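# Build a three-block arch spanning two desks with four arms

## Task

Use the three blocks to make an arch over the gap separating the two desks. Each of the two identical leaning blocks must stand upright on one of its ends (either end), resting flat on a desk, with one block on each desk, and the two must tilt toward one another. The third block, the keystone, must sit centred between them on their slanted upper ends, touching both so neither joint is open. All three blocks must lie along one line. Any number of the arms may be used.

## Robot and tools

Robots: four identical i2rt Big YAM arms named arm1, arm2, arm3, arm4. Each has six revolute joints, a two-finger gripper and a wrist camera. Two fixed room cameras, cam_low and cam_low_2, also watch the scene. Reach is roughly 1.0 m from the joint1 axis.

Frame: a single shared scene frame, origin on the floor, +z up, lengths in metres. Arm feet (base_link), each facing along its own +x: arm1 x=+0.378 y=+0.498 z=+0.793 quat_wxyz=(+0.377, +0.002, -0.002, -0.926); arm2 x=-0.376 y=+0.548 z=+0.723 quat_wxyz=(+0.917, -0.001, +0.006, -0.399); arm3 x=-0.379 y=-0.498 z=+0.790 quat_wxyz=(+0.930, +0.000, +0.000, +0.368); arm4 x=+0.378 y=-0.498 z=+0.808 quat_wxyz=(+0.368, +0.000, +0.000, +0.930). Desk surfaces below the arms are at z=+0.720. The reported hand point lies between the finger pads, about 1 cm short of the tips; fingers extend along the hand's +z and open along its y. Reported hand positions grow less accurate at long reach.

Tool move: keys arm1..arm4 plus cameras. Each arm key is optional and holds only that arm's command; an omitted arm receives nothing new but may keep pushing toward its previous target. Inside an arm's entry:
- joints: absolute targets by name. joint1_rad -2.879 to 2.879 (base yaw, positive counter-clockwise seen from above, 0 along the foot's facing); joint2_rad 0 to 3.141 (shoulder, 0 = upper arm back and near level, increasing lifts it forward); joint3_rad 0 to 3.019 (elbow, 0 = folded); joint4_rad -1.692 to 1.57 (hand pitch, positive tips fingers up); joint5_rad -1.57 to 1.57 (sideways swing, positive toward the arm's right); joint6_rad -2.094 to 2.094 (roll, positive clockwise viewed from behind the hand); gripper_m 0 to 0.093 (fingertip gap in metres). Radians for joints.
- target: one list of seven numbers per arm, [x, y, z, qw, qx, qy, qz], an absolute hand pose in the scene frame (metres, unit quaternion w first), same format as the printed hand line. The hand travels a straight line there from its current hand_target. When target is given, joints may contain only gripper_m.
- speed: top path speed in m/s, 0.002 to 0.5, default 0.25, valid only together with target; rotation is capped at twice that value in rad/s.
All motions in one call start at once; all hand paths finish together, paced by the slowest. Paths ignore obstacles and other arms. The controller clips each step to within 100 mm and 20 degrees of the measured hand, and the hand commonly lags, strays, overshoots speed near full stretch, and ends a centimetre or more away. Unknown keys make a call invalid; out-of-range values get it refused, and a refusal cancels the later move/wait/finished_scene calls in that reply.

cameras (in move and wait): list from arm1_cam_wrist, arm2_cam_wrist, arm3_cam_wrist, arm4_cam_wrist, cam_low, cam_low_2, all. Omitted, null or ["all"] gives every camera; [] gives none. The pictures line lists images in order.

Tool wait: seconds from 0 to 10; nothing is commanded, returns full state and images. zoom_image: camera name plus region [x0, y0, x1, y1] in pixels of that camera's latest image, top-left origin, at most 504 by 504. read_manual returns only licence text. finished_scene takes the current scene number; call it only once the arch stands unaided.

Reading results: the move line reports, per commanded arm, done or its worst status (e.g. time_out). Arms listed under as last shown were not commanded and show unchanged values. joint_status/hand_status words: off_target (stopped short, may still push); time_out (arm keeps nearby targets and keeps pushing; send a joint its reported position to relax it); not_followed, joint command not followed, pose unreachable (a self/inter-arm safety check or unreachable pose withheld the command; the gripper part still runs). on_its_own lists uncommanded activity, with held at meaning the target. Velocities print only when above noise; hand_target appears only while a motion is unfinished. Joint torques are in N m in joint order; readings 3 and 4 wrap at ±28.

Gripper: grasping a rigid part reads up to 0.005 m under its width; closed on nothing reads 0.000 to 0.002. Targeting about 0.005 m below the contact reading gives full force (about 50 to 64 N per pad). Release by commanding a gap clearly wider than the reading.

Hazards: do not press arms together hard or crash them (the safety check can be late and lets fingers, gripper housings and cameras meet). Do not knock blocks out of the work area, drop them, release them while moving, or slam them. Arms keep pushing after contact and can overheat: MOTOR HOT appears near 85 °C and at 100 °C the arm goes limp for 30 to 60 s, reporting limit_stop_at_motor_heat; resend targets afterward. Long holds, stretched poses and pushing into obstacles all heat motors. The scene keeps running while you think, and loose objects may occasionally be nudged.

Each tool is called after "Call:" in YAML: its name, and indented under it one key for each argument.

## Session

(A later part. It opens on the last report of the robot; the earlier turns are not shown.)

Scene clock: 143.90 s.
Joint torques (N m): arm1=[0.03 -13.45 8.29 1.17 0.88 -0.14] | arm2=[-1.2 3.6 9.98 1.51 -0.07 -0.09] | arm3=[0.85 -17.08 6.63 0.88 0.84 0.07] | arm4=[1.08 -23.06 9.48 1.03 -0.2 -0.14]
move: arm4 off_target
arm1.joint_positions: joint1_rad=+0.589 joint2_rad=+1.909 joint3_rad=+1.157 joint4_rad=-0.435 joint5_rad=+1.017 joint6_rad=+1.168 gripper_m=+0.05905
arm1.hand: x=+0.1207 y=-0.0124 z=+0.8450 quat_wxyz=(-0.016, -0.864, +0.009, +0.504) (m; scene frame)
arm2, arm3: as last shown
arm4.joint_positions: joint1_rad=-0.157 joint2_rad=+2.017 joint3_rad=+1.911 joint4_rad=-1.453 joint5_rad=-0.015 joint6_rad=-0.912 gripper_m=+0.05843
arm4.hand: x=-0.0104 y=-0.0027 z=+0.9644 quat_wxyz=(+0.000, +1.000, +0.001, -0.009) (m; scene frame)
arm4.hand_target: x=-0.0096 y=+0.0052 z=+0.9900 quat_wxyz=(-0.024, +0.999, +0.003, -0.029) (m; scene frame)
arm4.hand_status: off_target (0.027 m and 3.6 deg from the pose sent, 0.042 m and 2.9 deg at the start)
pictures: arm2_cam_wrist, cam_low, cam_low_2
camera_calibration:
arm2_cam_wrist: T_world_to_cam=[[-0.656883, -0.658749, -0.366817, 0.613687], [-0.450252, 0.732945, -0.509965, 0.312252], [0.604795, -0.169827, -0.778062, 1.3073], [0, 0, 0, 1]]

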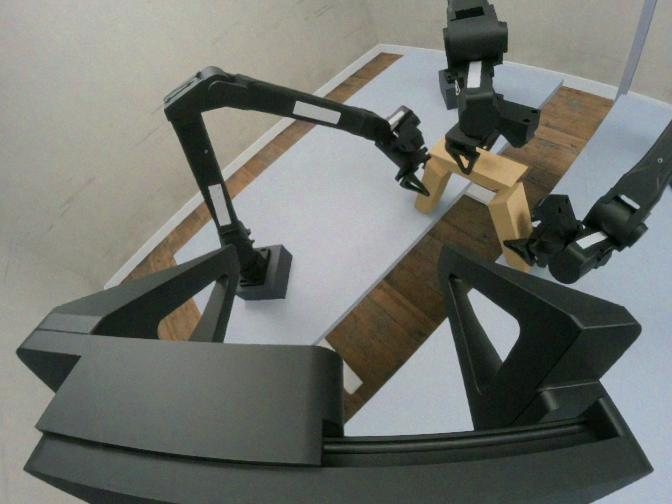

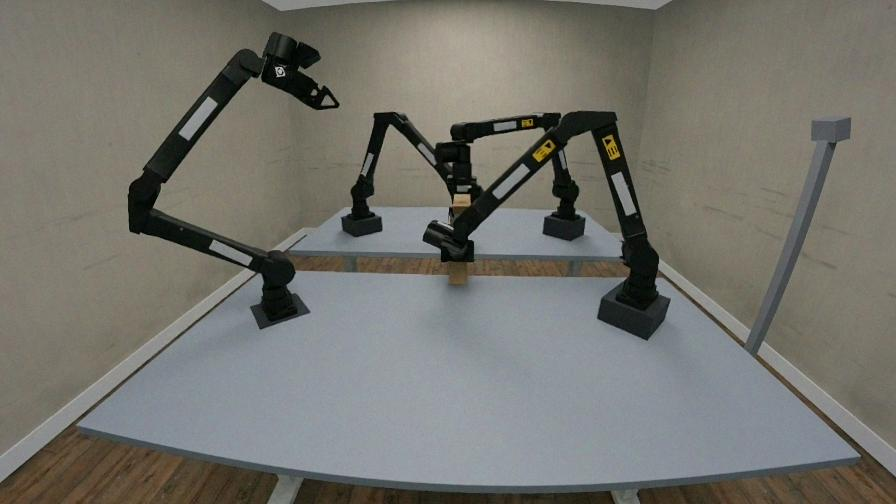

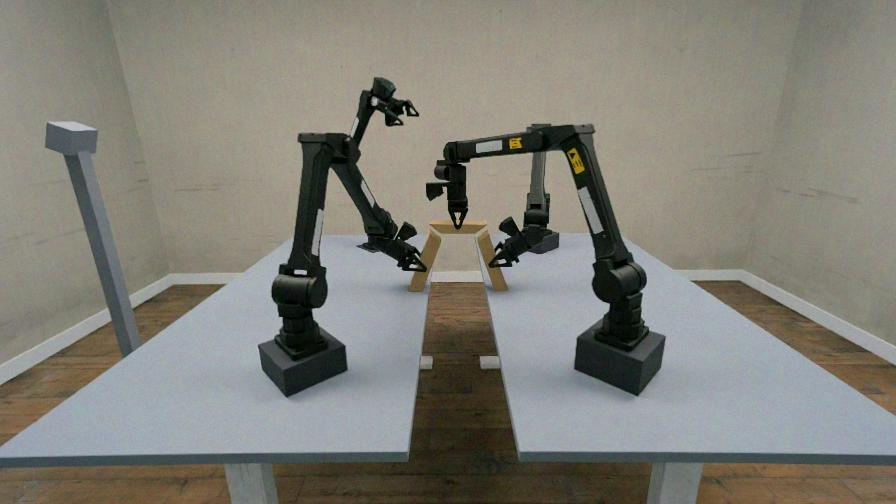

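Call:
move:
  arm3: {"target":[-0.112,0.040,0.875,0.505,0.022,0.863,0.036],"speed":0.06}
  arm4: {"target":[-0.010,0.006,1.01,0.024,-0.9993,-0.003,0.029],"speed":0.08}
  cameras: []

Call:
move:
  arm3: {"target":[-0.110,0.025,0.832,0.505,0.0175,0.863,0.030],"speed":0.06}
  cameras: ["cam_low", "cam_low_2","arm2_cam_wrist"]

Call:
zoom_image:
  camera: "cam_low_2"
  region: [390, 170, 520, 310]

Call:
zoom_image:
  camera: "cam_low"
  region: [420, 190, 520, 300]

Call:
zoom_image:
  camera: "arm2_cam_wrist"
  region: [400, 130, 570, 280]

Scene clock: 151.03 s.
Joint torques (N m): arm1=[-0.09 -13.39 8.28 1.14 0.88 -0.13] | arm2=[-1.14 3.72 9.99 1.59 -0.08 -0.08] | arm3=[1.38 -19.02 9.89 0.08 0.9 0.2] | arm4=[1.03 -23.65 12.41 -0.24 -0.17 -0.14]
move: arm3 off_target; arm4 off_target
arm1: as last shown
arm2.joint_positions: joint1_rad=-0.068 joint2_rad=+0.615 joint3_rad=+1.398 joint4_rad=-1.168 joint5_rad=-0.283 joint6_rad=+0.288 gripper_m=+0.09396
arm2.hand: x=-0.1788 y=+0.3871 z=+1.3047 quat_wxyz=(-0.558, -0.390, -0.730, +0.053) (m; scene frame)
arm3.joint_positions: joint1_rad=+0.595 joint2_rad=+1.942 joint3_rad=+1.203 joint4_rad=-0.483 joint5_rad=+0.997 joint6_rad=+1.155 gripper_m=+0.06088
arm3.hand: x=-0.1133 y=+0.0182 z=+0.8341 quat_wxyz=(-0.494, +0.001, -0.869, +0.003) (m; scene frame)
arm3.hand_target: x=-0.1124 y=+0.0382 z=+0.8751 quat_wxyz=(-0.505, -0.019, -0.862, -0.035) (m; scene frame)
arm3.hand_status: off_target (0.046 m and 5.3 deg from the pose sent, 0.061 m and 2.5 deg at the start)
arm4.joint_positions: joint1_rad=-0.157 joint2_rad=+2.017 joint3_rad=+1.911 joint4_rad=-1.470 joint5_rad=-0.015 joint6_rad=-0.913 gripper_m=+0.05843
arm4.hand: x=-0.0079 y=-0.0059 z=+0.9644 quat_wxyz=(+0.007, +1.000, +0.002, -0.004) (m; scene frame)
arm4.hand_target: x=-0.0088 y=+0.0044 z=+1.0095 quat_wxyz=(-0.025, +0.999, +0.004, -0.029) (m; scene frame)
arm4.hand_status: off_target (0.047 m and 4.5 deg from the pose sent, 0.046 m and 3.6 deg at the start)
pictures: none

Scene clock: 152.57 s.
Joint torques (N m): arm1=[-0.09 -13.45 8.31 1.14 0.88 -0.13] | arm2=[-1.2 3.78 9.96 1.57 -0.06 -0.09] | arm3=[0.73 -16.91 6.72 1.05 0.89 0.08] | arm4=[1.08 -23.71 12.4 -0.23 -0.17 -0.14]
move: arm3 off_target
arm1, arm2, arm4: as last shown
arm3.joint_positions: joint1_rad=+0.595 joint2_rad=+1.963 joint3_rad=+1.176 joint4_rad=-0.390 joint5_rad=+0.997 joint6_rad=+1.155 gripper_m=+0.06088
arm3.hand: x=-0.1131 y=+0.0191 z=+0.8192 quat_wxyz=(-0.498, -0.010, -0.867, -0.016) (m; scene frame)
arm3.hand_target: x=-0.1100 y=+0.0247 z=+0.8320 quat_wxyz=(-0.505, -0.017, -0.862, -0.029) (m; scene frame)
arm3.hand_status: off_target (0.014 m and 2.0 deg from the pose sent, 0.008 m and 4.5 deg at the start)
pictures: arm2_cam_wrist, cam_low, cam_low_2
camera_calibration:
arm2_cam_wrist: T_world_to_cam=[[-0.656883, -0.658749, -0.366817, 0.613687], [-0.450252, 0.732945, -0.509965, 0.312252], [0.604795, -0.169827, -0.778062, 1.3073], [0, 0, 0, 1]]

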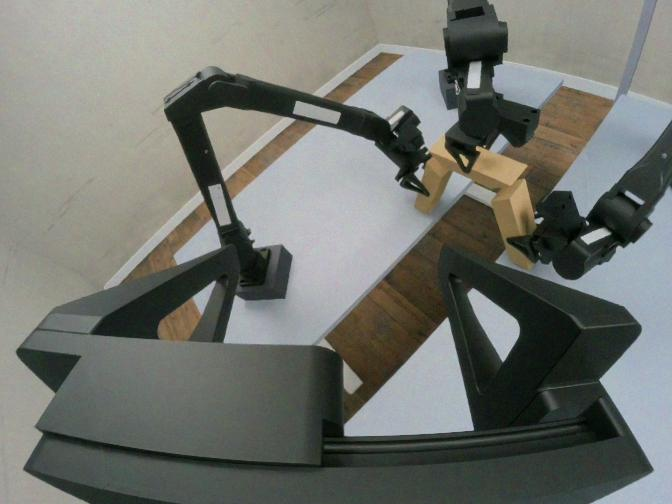

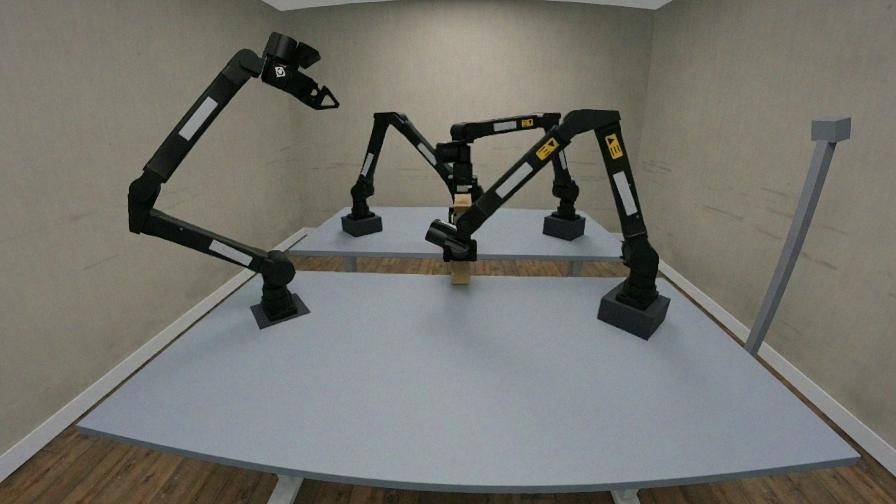

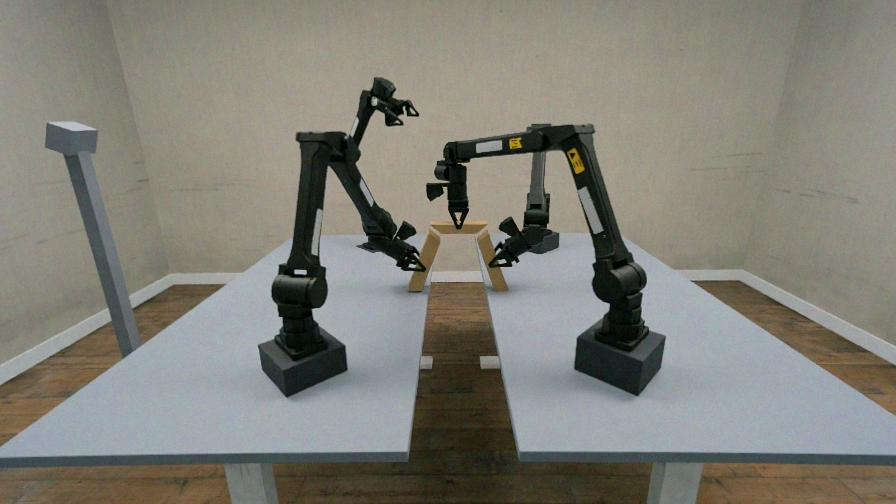

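Scaled by 3.600 from the camera's 896x504 image, which has a finer 1280x720 frame.

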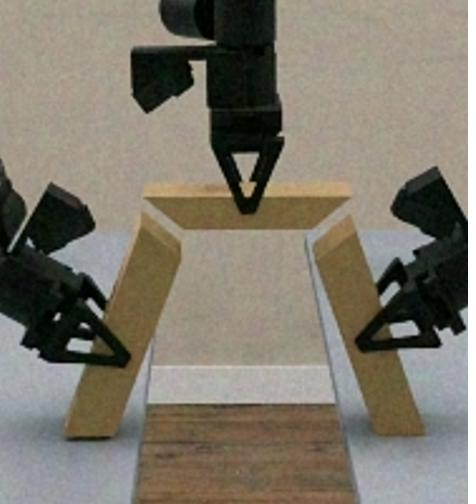

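Scaled by 4.582 from the camera's 896x504 image, which has a finer 1280x720 frame.

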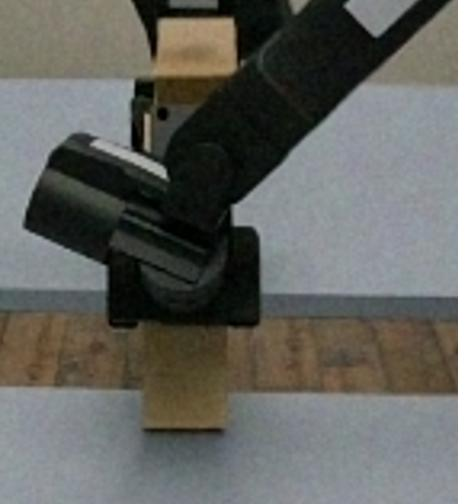

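Scaled by 2.965 from the camera's 672x504 image, which has a finer 960x720 frame.

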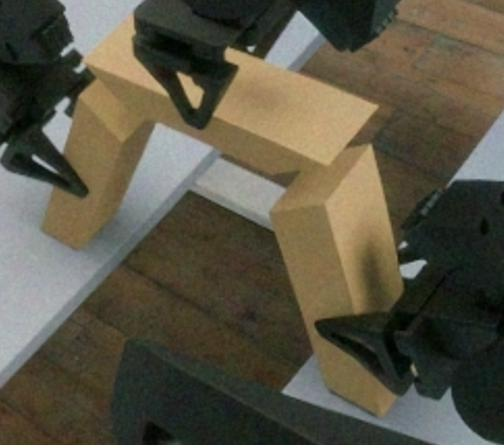

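Call:
move:
  arm3: {"target":[-0.110,0.025,0.825,0.505,0.0175,0.863,0.030],"speed":0.06}
  arm4: {"target":[-0.002,0.007,0.972,0.020,-0.9993,-0.003,0.029],"speed":0.05}
  cameras: ["cam_low", "cam_low_2","arm2_cam_wrist"]

Call:
zoom_image:
  camera: "cam_low_2"
  region: [400, 200, 520, 310]

Call:
zoom_image:
  camera: "arm2_cam_wrist"
  region: [400, 130, 570, 280]

Scene clock: 155.63 s.
Joint torques (N m): arm1=[-0.15 -13.45 8.31 1.16 0.88 -0.13] | arm2=[-0.97 3.6 9.94 1.57 -0.1 -0.08] | arm3=[0.56 -17.03 6.38 0.95 0.85 0.09] | arm4=[0.62 -23.36 9.37 1.03 -0.2 -0.14]
move: arm3 off_target; arm4 off_target
arm1, arm2: as last shown
arm3.joint_positions: joint1_rad=+0.595 joint2_rad=+1.972 joint3_rad=+1.176 joint4_rad=-0.375 joint5_rad=+0.997 joint6_rad=+1.155 gripper_m=+0.06088
arm3.hand: x=-0.1127 y=+0.0206 z=+0.8156 quat_wxyz=(-0.499, -0.011, -0.866, -0.019) (m; scene frame)
arm3.hand_target: x=-0.1100 y=+0.0248 z=+0.8249 quat_wxyz=(-0.505, -0.017, -0.863, -0.029) (m; scene frame)
arm3.hand_status: off_target (0.011 m and 1.7 deg from the pose sent, 0.009 m and 2.0 deg at the start)
arm4.joint_positions: joint1_rad=-0.167 joint2_rad=+2.017 joint3_rad=+1.859 joint4_rad=-1.410 joint5_rad=-0.020 joint6_rad=-0.924 gripper_m=+0.05843
arm4.hand: x=-0.0033 y=-0.0031 z=+0.9449 quat_wxyz=(+0.005, +1.000, +0.002, -0.009) (m; scene frame)
arm4.hand_target: x=-0.0015 y=+0.0063 z=+0.9717 quat_wxyz=(-0.020, +0.999, +0.003, -0.028) (m; scene frame)
arm4.hand_status: off_target (0.029 m and 3.7 deg from the pose sent, 0.016 m and 4.2 deg at the start)
pictures: arm2_cam_wrist, cam_low, cam_low_2
camera_calibration:
arm2_cam_wrist: T_world_to_cam=[[-0.656883, -0.658749, -0.366817, 0.613687], [-0.450252, 0.732945, -0.509965, 0.312252], [0.604795, -0.169827, -0.778062, 1.3073], [0, 0, 0, 1]]

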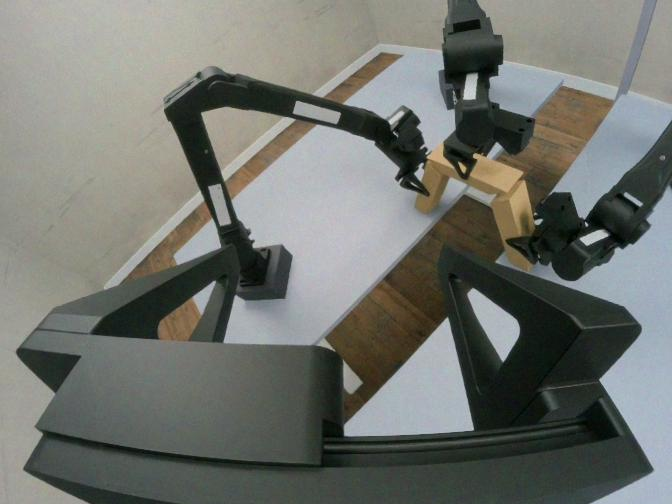

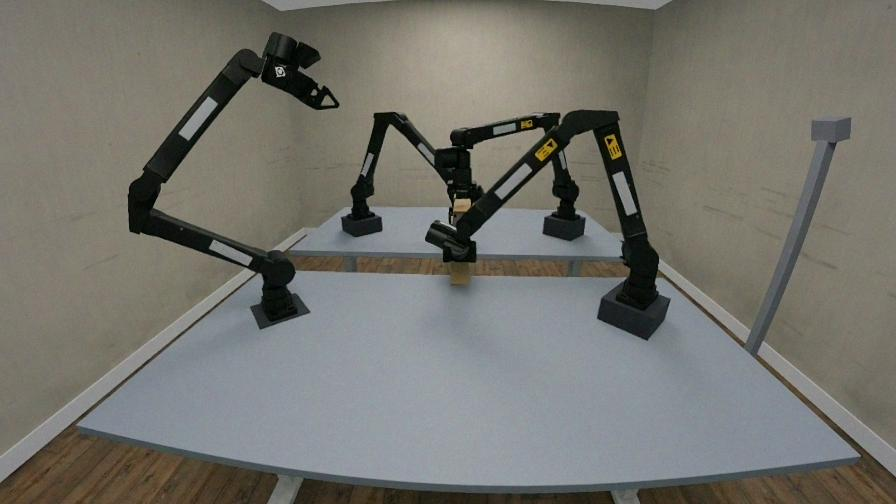

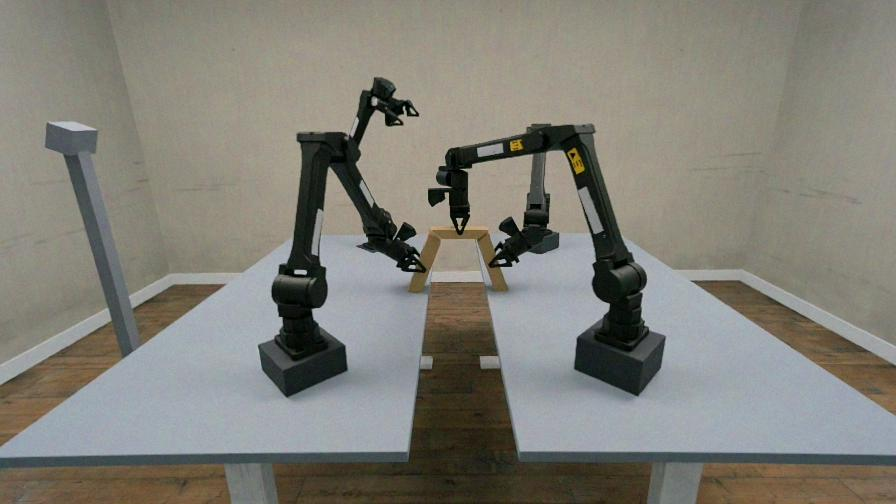

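Scaled by 4.200 from the camera's 896x504 image, which has a finer 1280x720 frame.

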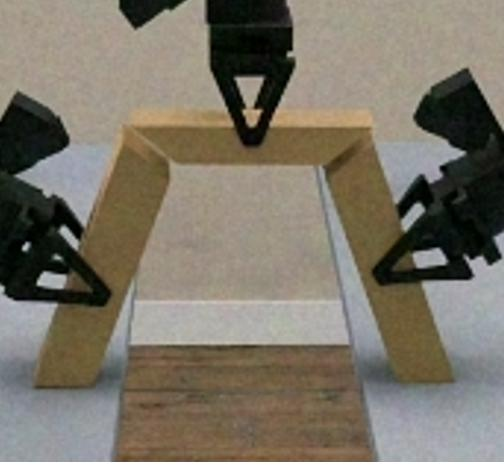

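Scaled by 2.965 from the camera's 672x504 image, which has a finer 960x720 frame.

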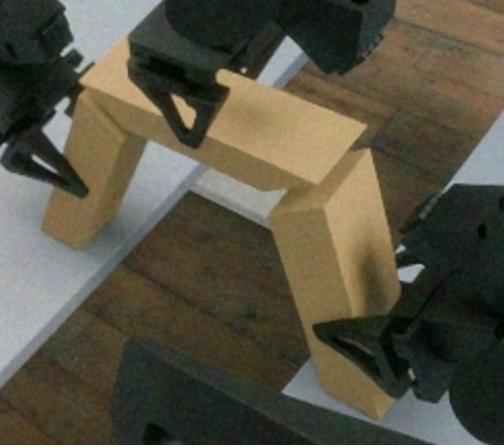

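Call:
move:
  arm4: {"target":[-0.001,0.014,0.962,0.020,-0.9993,-0.003,0.029],"speed":0.04}
  cameras: ["cam_low", "cam_low_2","arm2_cam_wrist"]

Call:
zoom_image:
  camera: "cam_low_2"
  region: [400, 200, 520, 310]

Call:
zoom_image:
  camera: "arm2_cam_wrist"
  region: [400, 130, 570, 280]

Call:
zoom_image:
  camera: "cam_low"
  region: [430, 160, 510, 300]

Scene clock: 158.30 s.
Joint torques (N m): arm1=[-0.03 -13.39 8.31 1.11 0.88 -0.13] | arm2=[-1.14 3.55 10.02 1.54 -0.07 -0.09] | arm3=[0.44 -16.62 6.45 1.05 0.85 0.09] | arm4=[0.85 -22.18 9.76 1.03 -0.2 -0.15]
move: arm4 off_target
arm1, arm2: as last shown
arm3.joint_positions: joint1_rad=+0.595 joint2_rad=+1.972 joint3_rad=+1.176 joint4_rad=-0.375 joint5_rad=+0.997 joint6_rad=+1.156 gripper_m=+0.06088
arm3.hand: x=-0.1127 y=+0.0206 z=+0.8156 quat_wxyz=(-0.499, -0.012, -0.866, -0.019) (m; scene frame)
arm4.joint_positions: joint1_rad=-0.175 joint2_rad=+2.017 joint3_rad=+1.858 joint4_rad=-1.395 joint5_rad=-0.021 joint6_rad=-0.932 gripper_m=+0.05843
arm4.hand: x=-0.0016 y=+0.0026 z=+0.9445 quat_wxyz=(+0.000, +1.000, +0.002, -0.013) (m; scene frame)
arm4.hand_target: x=-0.0008 y=+0.0135 z=+0.9622 quat_wxyz=(-0.020, +0.999, +0.003, -0.029) (m; scene frame)
arm4.hand_status: off_target (0.021 m and 2.9 deg from the pose sent, 0.024 m and 3.7 deg at the start)
pictures: arm2_cam_wrist, cam_low, cam_low_2
camera_calibration:
arm2_cam_wrist: T_world_to_cam=[[-0.656883, -0.658749, -0.366817, 0.613687], [-0.450252, 0.732945, -0.509965, 0.312252], [0.604795, -0.169827, -0.778062, 1.3073], [0, 0, 0, 1]]

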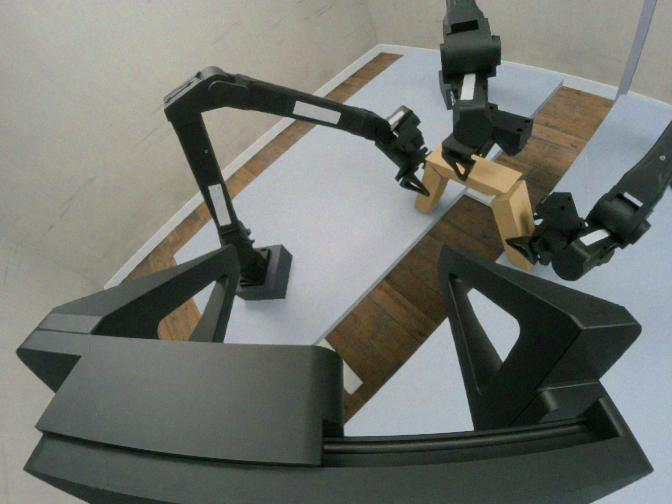

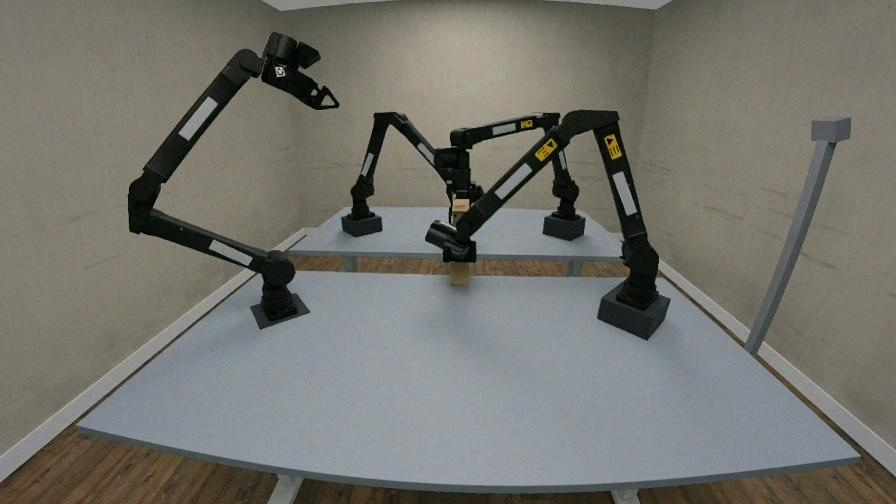

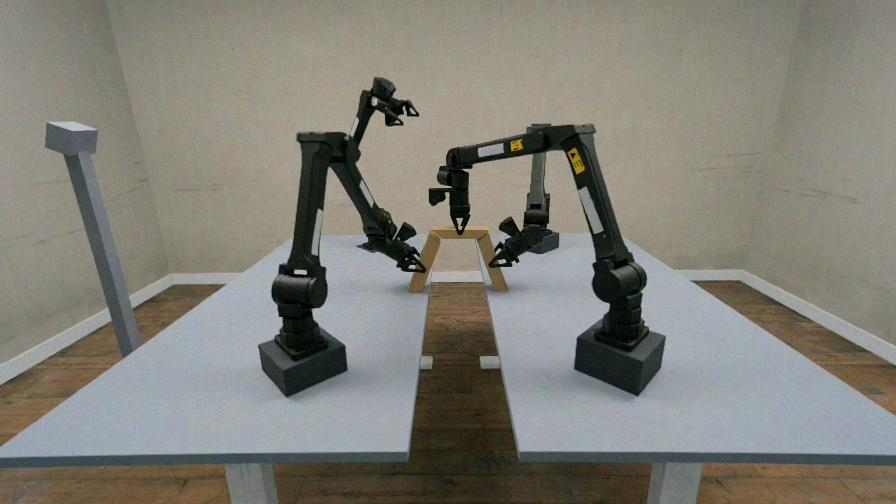

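Scaled by 4.200 from the camera's 896x504 image, which has a finer 1280x720 frame.

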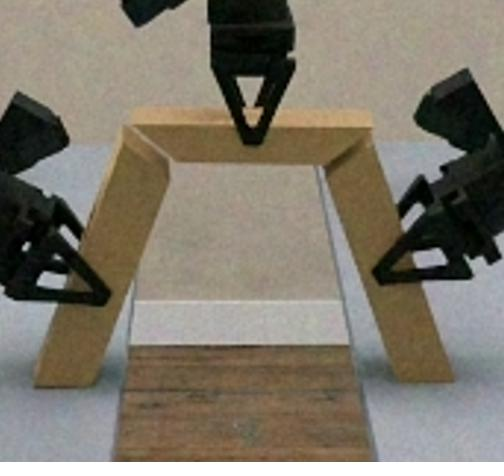

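Scaled by 2.965 from the camera's 672x504 image, which has a finer 960x720 frame.

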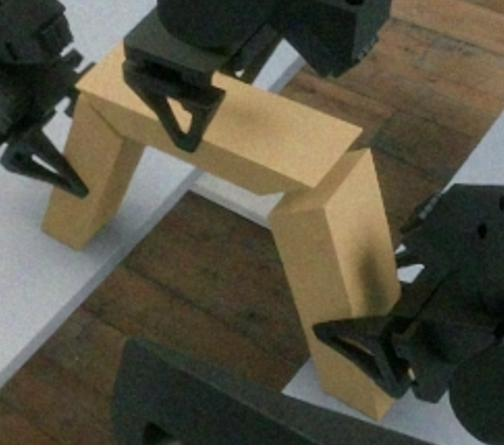

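Scaled by 3.600 from the camera's 896x504 image, which has a finer 1280x720 frame.

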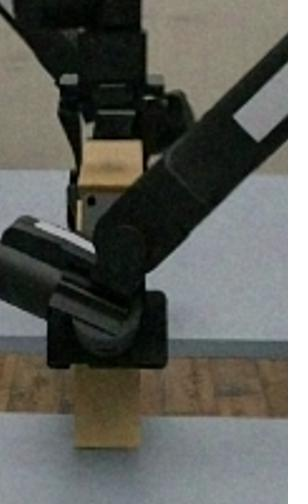

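Call:
move:
  arm4: {"target":[-0.001,0.014,0.952,0.020,-0.9993,-0.003,0.029],"speed":0.03}
  cameras: ["cam_low_2","arm2_cam_wrist"]

Call:
zoom_image:
  camera: "cam_low_2"
  region: [400, 200, 520, 310]

Scene clock: 161.70 s.
Joint torques (N m): arm1=[-0.03 -13.39 8.29 1.16 0.88 -0.13] | arm2=[-0.91 3.6 9.88 1.52 -0.07 -0.08] | arm3=[0.67 -16.38 6.49 0.92 0.86 0.07] | arm4=[0.91 -21.77 9.4 1.07 -0.19 -0.14]
move: arm4 off_target
arm1, arm2: as last shown
arm3.joint_positions: joint1_rad=+0.595 joint2_rad=+1.972 joint3_rad=+1.176 joint4_rad=-0.375 joint5_rad=+0.997 joint6_rad=+1.158 gripper_m=+0.06088
arm3.hand: x=-0.1127 y=+0.0206 z=+0.8156 quat_wxyz=(-0.499, -0.013, -0.866, -0.020) (m; scene frame)
arm4.joint_positions: joint1_rad=-0.175 joint2_rad=+2.017 joint3_rad=+1.843 joint4_rad=-1.372 joint5_rad=-0.021 joint6_rad=-0.932 gripper_m=+0.05843
arm4.hand: x=-0.0021 y=+0.0033 z=+0.9388 quat_wxyz=(-0.004, +1.000, +0.002, -0.016) (m; scene frame)
arm4.hand_target: x=-0.0007 y=+0.0135 z=+0.9519 quat_wxyz=(-0.020, +0.999, +0.003, -0.028) (m; scene frame)
arm4.hand_status: off_target (0.017 m and 2.4 deg from the pose sent, 0.014 m and 2.9 deg at the start)
pictures: arm2_cam_wrist, cam_low_2
camera_calibration:
arm2_cam_wrist: T_world_to_cam=[[-0.656883, -0.658749, -0.366817, 0.613687], [-0.450252, 0.732945, -0.509965, 0.312252], [0.604795, -0.169827, -0.778062, 1.3073], [0, 0, 0, 1]]

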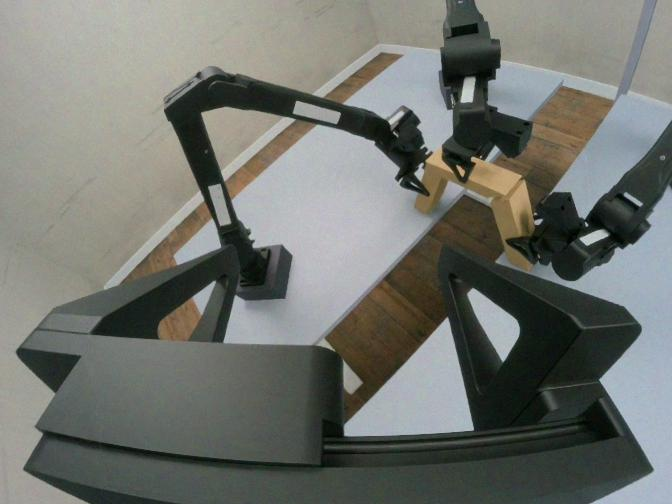

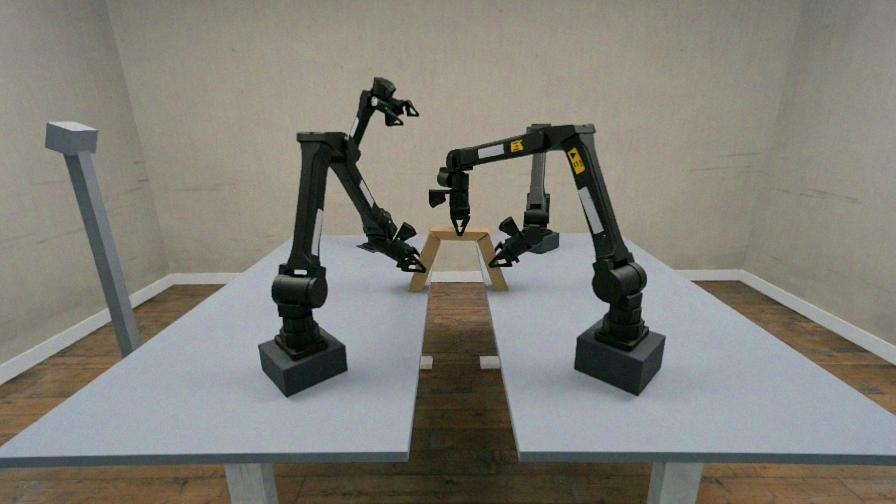

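Scaled by 4.200 from the camera's 896x504 image, which has a finer 1280x720 frame.

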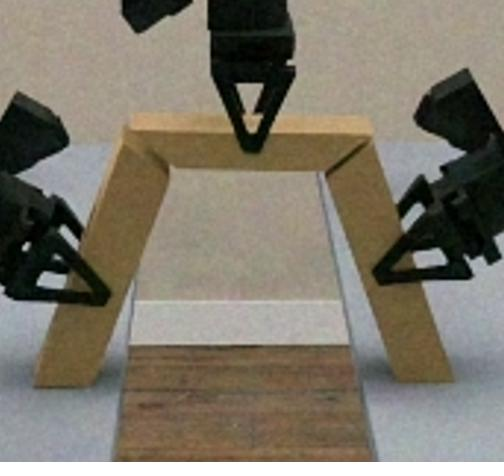

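Call:
move:
  arm4: {"target":[0.0,0.014,0.942,0.020,-0.9993,-0.003,0.029],"speed":0.03}
  cameras: ["cam_low_2","arm2_cam_wrist","cam_low"]

Call:
zoom_image:
  camera: "cam_low_2"
  region: [400, 200, 520, 310]

Call:
zoom_image:
  camera: "arm2_cam_wrist"
  region: [400, 130, 570, 280]

Scene clock: 163.63 s.
Joint torques (N m): arm1=[-0.09 -13.45 8.29 1.13 0.87 -0.13] | arm2=[-1.26 3.84 9.95 1.51 -0.06 -0.09] | arm3=[0.56 -16.56 6.45 0.9 0.86 0.08] | arm4=[0.79 -21.48 8.96 1.13 -0.2 -0.14]
move: arm4 off_target
arm1.joint_positions: joint1_rad=+0.589 joint2_rad=+1.909 joint3_rad=+1.157 joint4_rad=-0.435 joint5_rad=+1.017 joint6_rad=+1.169 gripper_m=+0.05905
arm1.hand: x=+0.1207 y=-0.0124 z=+0.8450 quat_wxyz=(-0.017, -0.864, +0.010, +0.504) (m; scene frame)
arm2, arm3: as last shown
arm4.joint_positions: joint1_rad=-0.175 joint2_rad=+2.017 joint3_rad=+1.828 joint4_rad=-1.347 joint5_rad=-0.021 joint6_rad=-0.935 gripper_m=+0.05843
arm4.hand: x=-0.0027 y=+0.0044 z=+0.9332 quat_wxyz=(-0.007, +1.000, +0.004, -0.018) (m; scene frame)
arm4.hand_target: x=+0.0002 y=+0.0138 z=+0.9420 quat_wxyz=(-0.020, +0.999, +0.003, -0.029) (m; scene frame)
arm4.hand_status: off_target (0.013 m and 1.9 deg from the pose sent, 0.011 m and 2.4 deg at the start)
pictures: arm2_cam_wrist, cam_low, cam_low_2
camera_calibration:
arm2_cam_wrist: T_world_to_cam=[[-0.656883, -0.658749, -0.366817, 0.613687], [-0.450252, 0.732945, -0.509965, 0.312252], [0.604795, -0.169827, -0.778062, 1.3073], [0, 0, 0, 1]]

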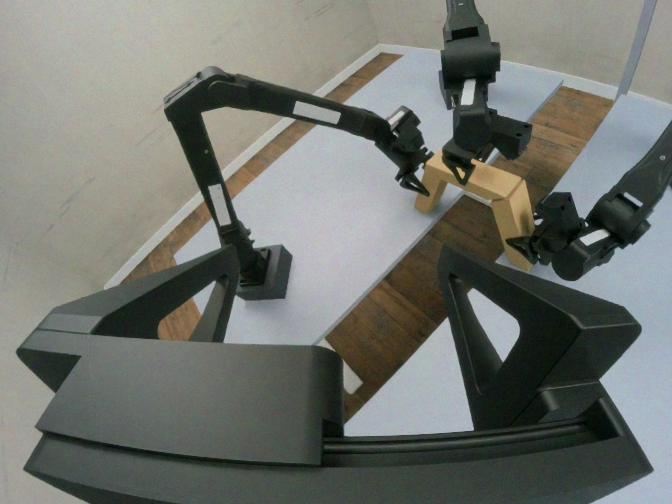

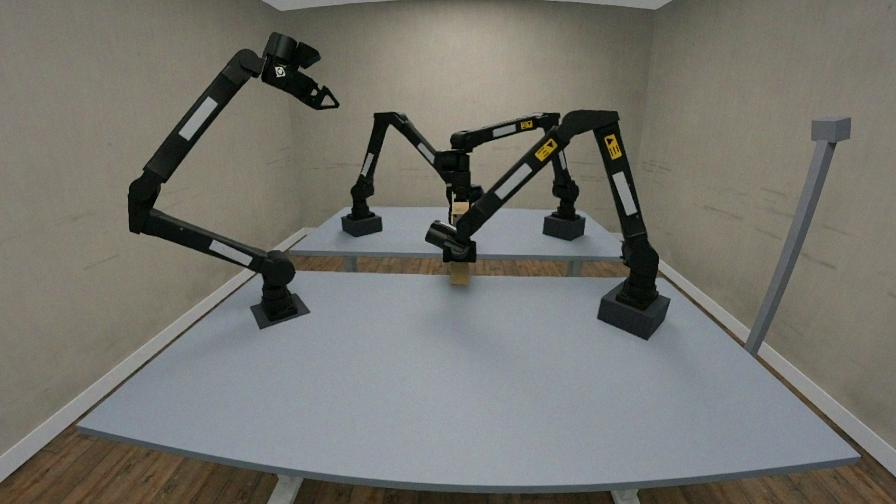

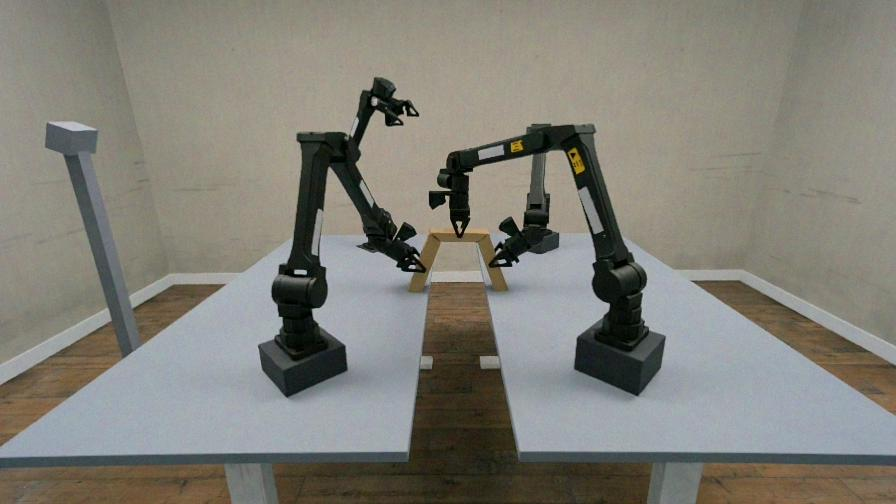

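Scaled by 4.200 from the camera's 896x504 image, which has a finer 1280x720 frame.

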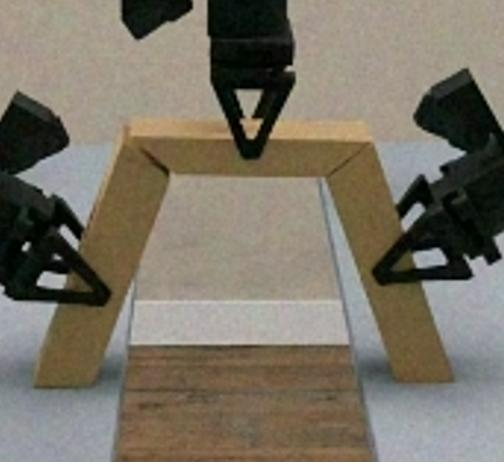

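Scaled by 2.965 from the camera's 672x504 image, which has a finer 960x720 frame.

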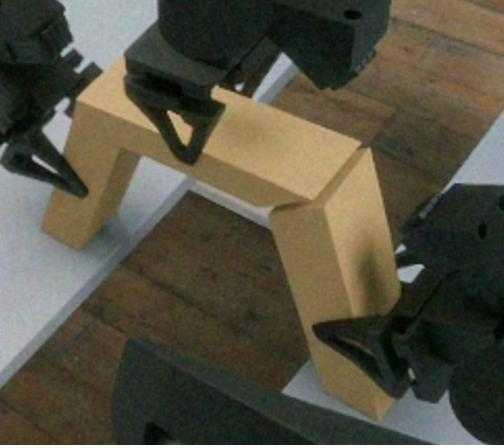

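Call:
move:
  arm4: {"target":[0.0,0.014,0.936,0.020,-0.9993,-0.003,0.029],"speed":0.03}
  cameras: ["cam_low_2","arm2_cam_wrist"]

Call:
zoom_image:
  camera: "cam_low_2"
  region: [420, 215, 500, 295]

Call:
zoom_image:
  camera: "arm2_cam_wrist"
  region: [400, 130, 570, 280]

Scene clock: 166.07 s.
Joint torques (N m): arm1=[-0.03 -13.33 8.39 1.14 0.86 -0.13] | arm2=[-0.97 3.72 9.94 1.61 -0.06 -0.08] | arm3=[0.67 -16.73 6.56 0.98 0.84 0.08] | arm4=[0.79 -21.25 8.57 1.14 -0.2 -0.12]
move: arm4 done
arm1.joint_positions: joint1_rad=+0.589 joint2_rad=+1.909 joint3_rad=+1.156 joint4_rad=-0.435 joint5_rad=+1.017 joint6_rad=+1.174 gripper_m=+0.05905
arm1.hand: x=+0.1208 y=-0.0117 z=+0.8445 quat_wxyz=(-0.017, -0.864, +0.012, +0.503) (m; scene frame)
arm2, arm3: as last shown
arm3.joint_positions: joint1_rad=+0.595 joint2_rad=+1.972 joint3_rad=+1.176 joint4_rad=-0.375 joint5_rad=+0.997 joint6_rad=+1.159 gripper_m=+0.06088
arm4.joint_positions: joint1_rad=-0.175 joint2_rad=+2.017 joint3_rad=+1.823 joint4_rad=-1.332 joint5_rad=-0.021 joint6_rad=-0.936 gripper_m=+0.05843
arm4.hand: x=-0.0040 y=+0.0062 z=+0.9314 quat_wxyz=(-0.011, +1.000, +0.004, -0.022) (m; scene frame)
arm4.hand_target: x=-0.0001 y=+0.0141 z=+0.9360 quat_wxyz=(-0.021, +0.999, +0.004, -0.029) (m; scene frame)
arm4.hand_status: done (0.010 m and 1.3 deg from the pose sent, 0.010 m and 1.9 deg at the start)
pictures: arm2_cam_wrist, cam_low_2
camera_calibration:
arm2_cam_wrist: T_world_to_cam=[[-0.656883, -0.658749, -0.366817, 0.613687], [-0.450252, 0.732945, -0.509965, 0.312252], [0.604795, -0.169827, -0.778062, 1.3073], [0, 0, 0, 1]]

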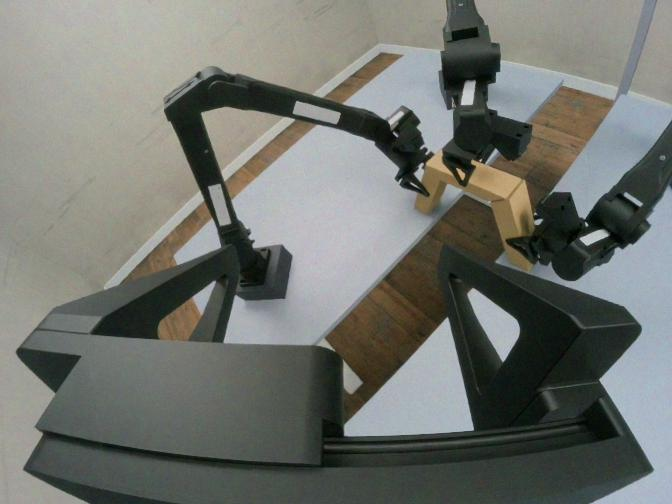

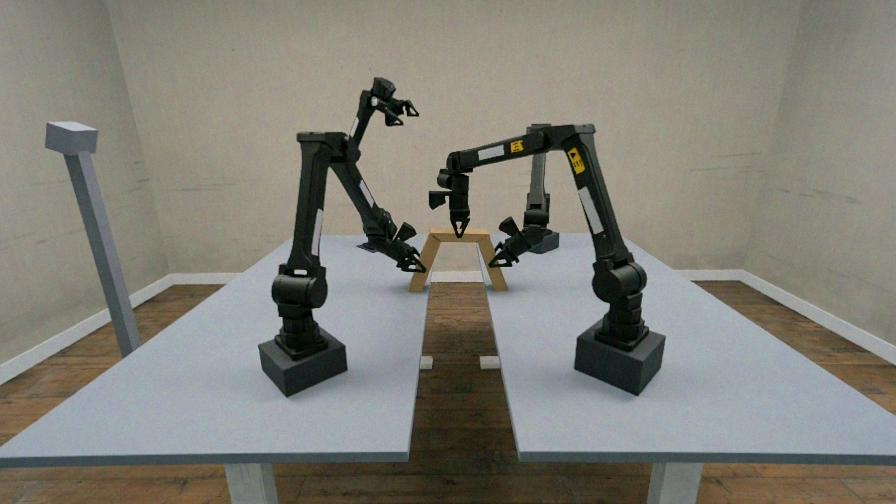

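Scaled by 6.300 from the camera's 896x504 image, which has a finer 1280x720 frame.

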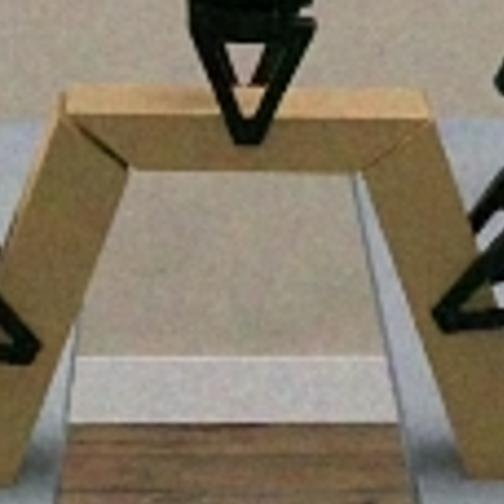

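Scaled by 2.965 from the camera's 672x504 image, which has a finer 960x720 frame.

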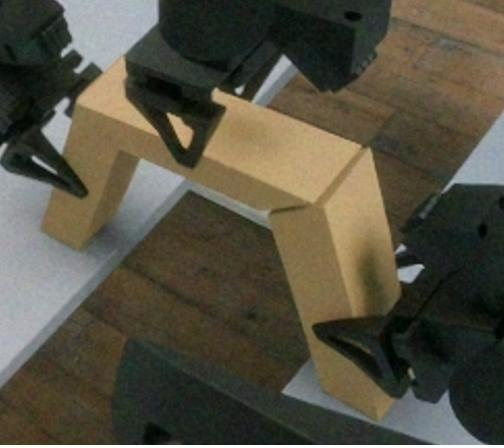

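Call:
move:
  arm1: {"joints":{"gripper_m":0.066}}
  arm3: {"joints":{"gripper_m":0.068}}
  cameras: ["cam_low_2","arm2_cam_wrist"]

Call:
zoom_image:
  camera: "cam_low_2"
  region: [400, 200, 520, 310]

Call:
zoom_image:
  camera: "arm2_cam_wrist"
  region: [400, 130, 570, 280]

Scene clock: 168.17 s.
Joint torques (N m): arm1=[-0.03 -13.45 8.43 0.94 0.69 -0.13] | arm2=[-0.91 3.78 9.91 1.58 -0.07 -0.09] | arm3=[0.85 -16.85 6.52 0.76 0.78 0.08] | arm4=[0.79 -21.3 8.59 0.88 -0.12 -0.1]
move: arm1 done; arm3 done
arm1.joint_positions: joint1_rad=+0.589 joint2_rad=+1.909 joint3_rad=+1.156 joint4_rad=-0.428 joint5_rad=+1.021 joint6_rad=+1.174 gripper_m=+0.06590
arm1.joint_status: all done
arm1.hand: x=+0.1203 y=-0.0123 z=+0.8455 quat_wxyz=(-0.019, -0.862, +0.014, +0.506) (m; scene frame)
arm2: as last shown
arm3.joint_positions: joint1_rad=+0.595 joint2_rad=+1.971 joint3_rad=+1.176 joint4_rad=-0.367 joint5_rad=+0.998 joint6_rad=+1.161 gripper_m=+0.06793
arm3.joint_status: all done
arm3.hand: x=-0.1123 y=+0.0218 z=+0.8170 quat_wxyz=(-0.500, -0.016, -0.865, -0.024) (m; scene frame)
arm4.joint_positions: joint1_rad=-0.175 joint2_rad=+2.017 joint3_rad=+1.823 joint4_rad=-1.328 joint5_rad=-0.027 joint6_rad=-0.942 gripper_m=+0.05843
arm4.hand: x=-0.0055 y=+0.0065 z=+0.9315 quat_wxyz=(-0.012, +1.000, +0.008, -0.025) (m; scene frame)
pictures: arm2_cam_wrist, cam_low_2
camera_calibration:
arm2_cam_wrist: T_world_to_cam=[[-0.656883, -0.658749, -0.366817, 0.613687], [-0.450252, 0.732945, -0.509965, 0.312252], [0.604795, -0.169827, -0.778062, 1.3073], [0, 0, 0, 1]]

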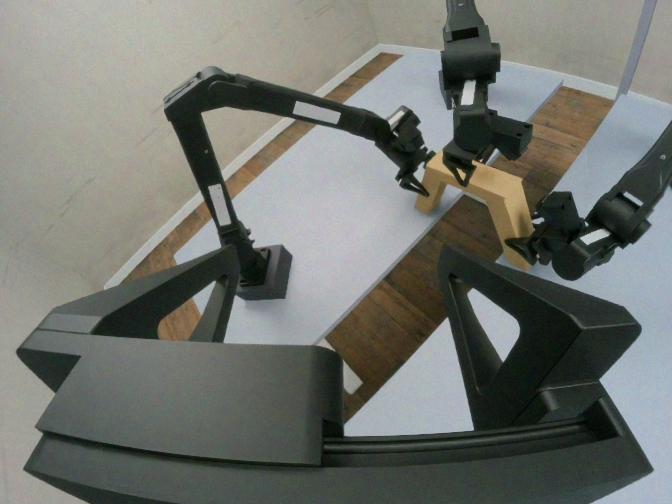

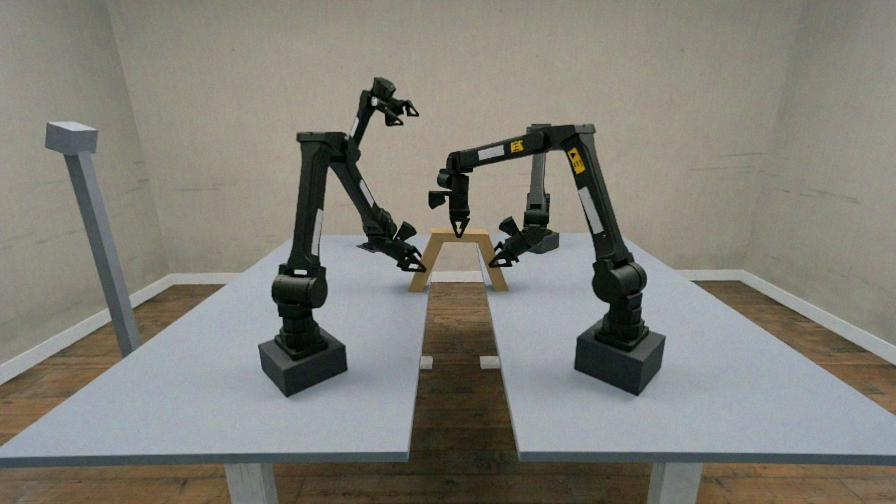

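Scaled by 4.200 from the camera's 896x504 image, which has a finer 1280x720 frame.

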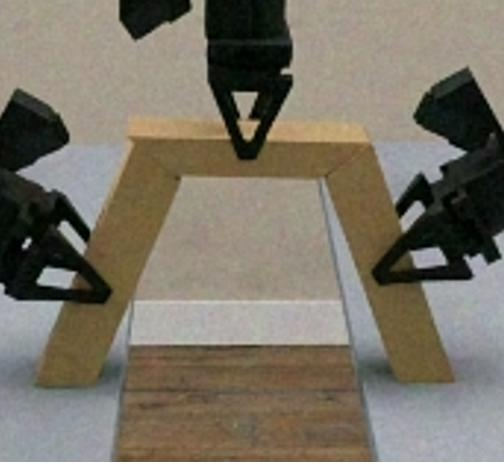

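Scaled by 2.965 from the camera's 672x504 image, which has a finer 960x720 frame.

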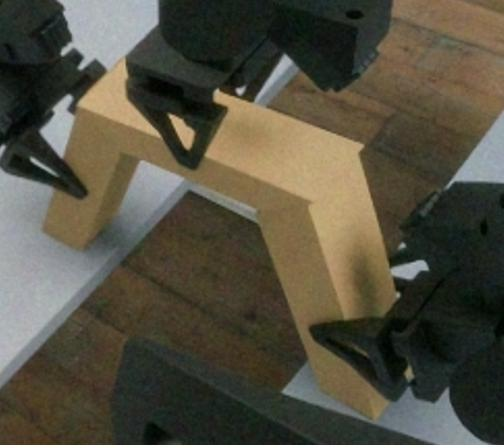

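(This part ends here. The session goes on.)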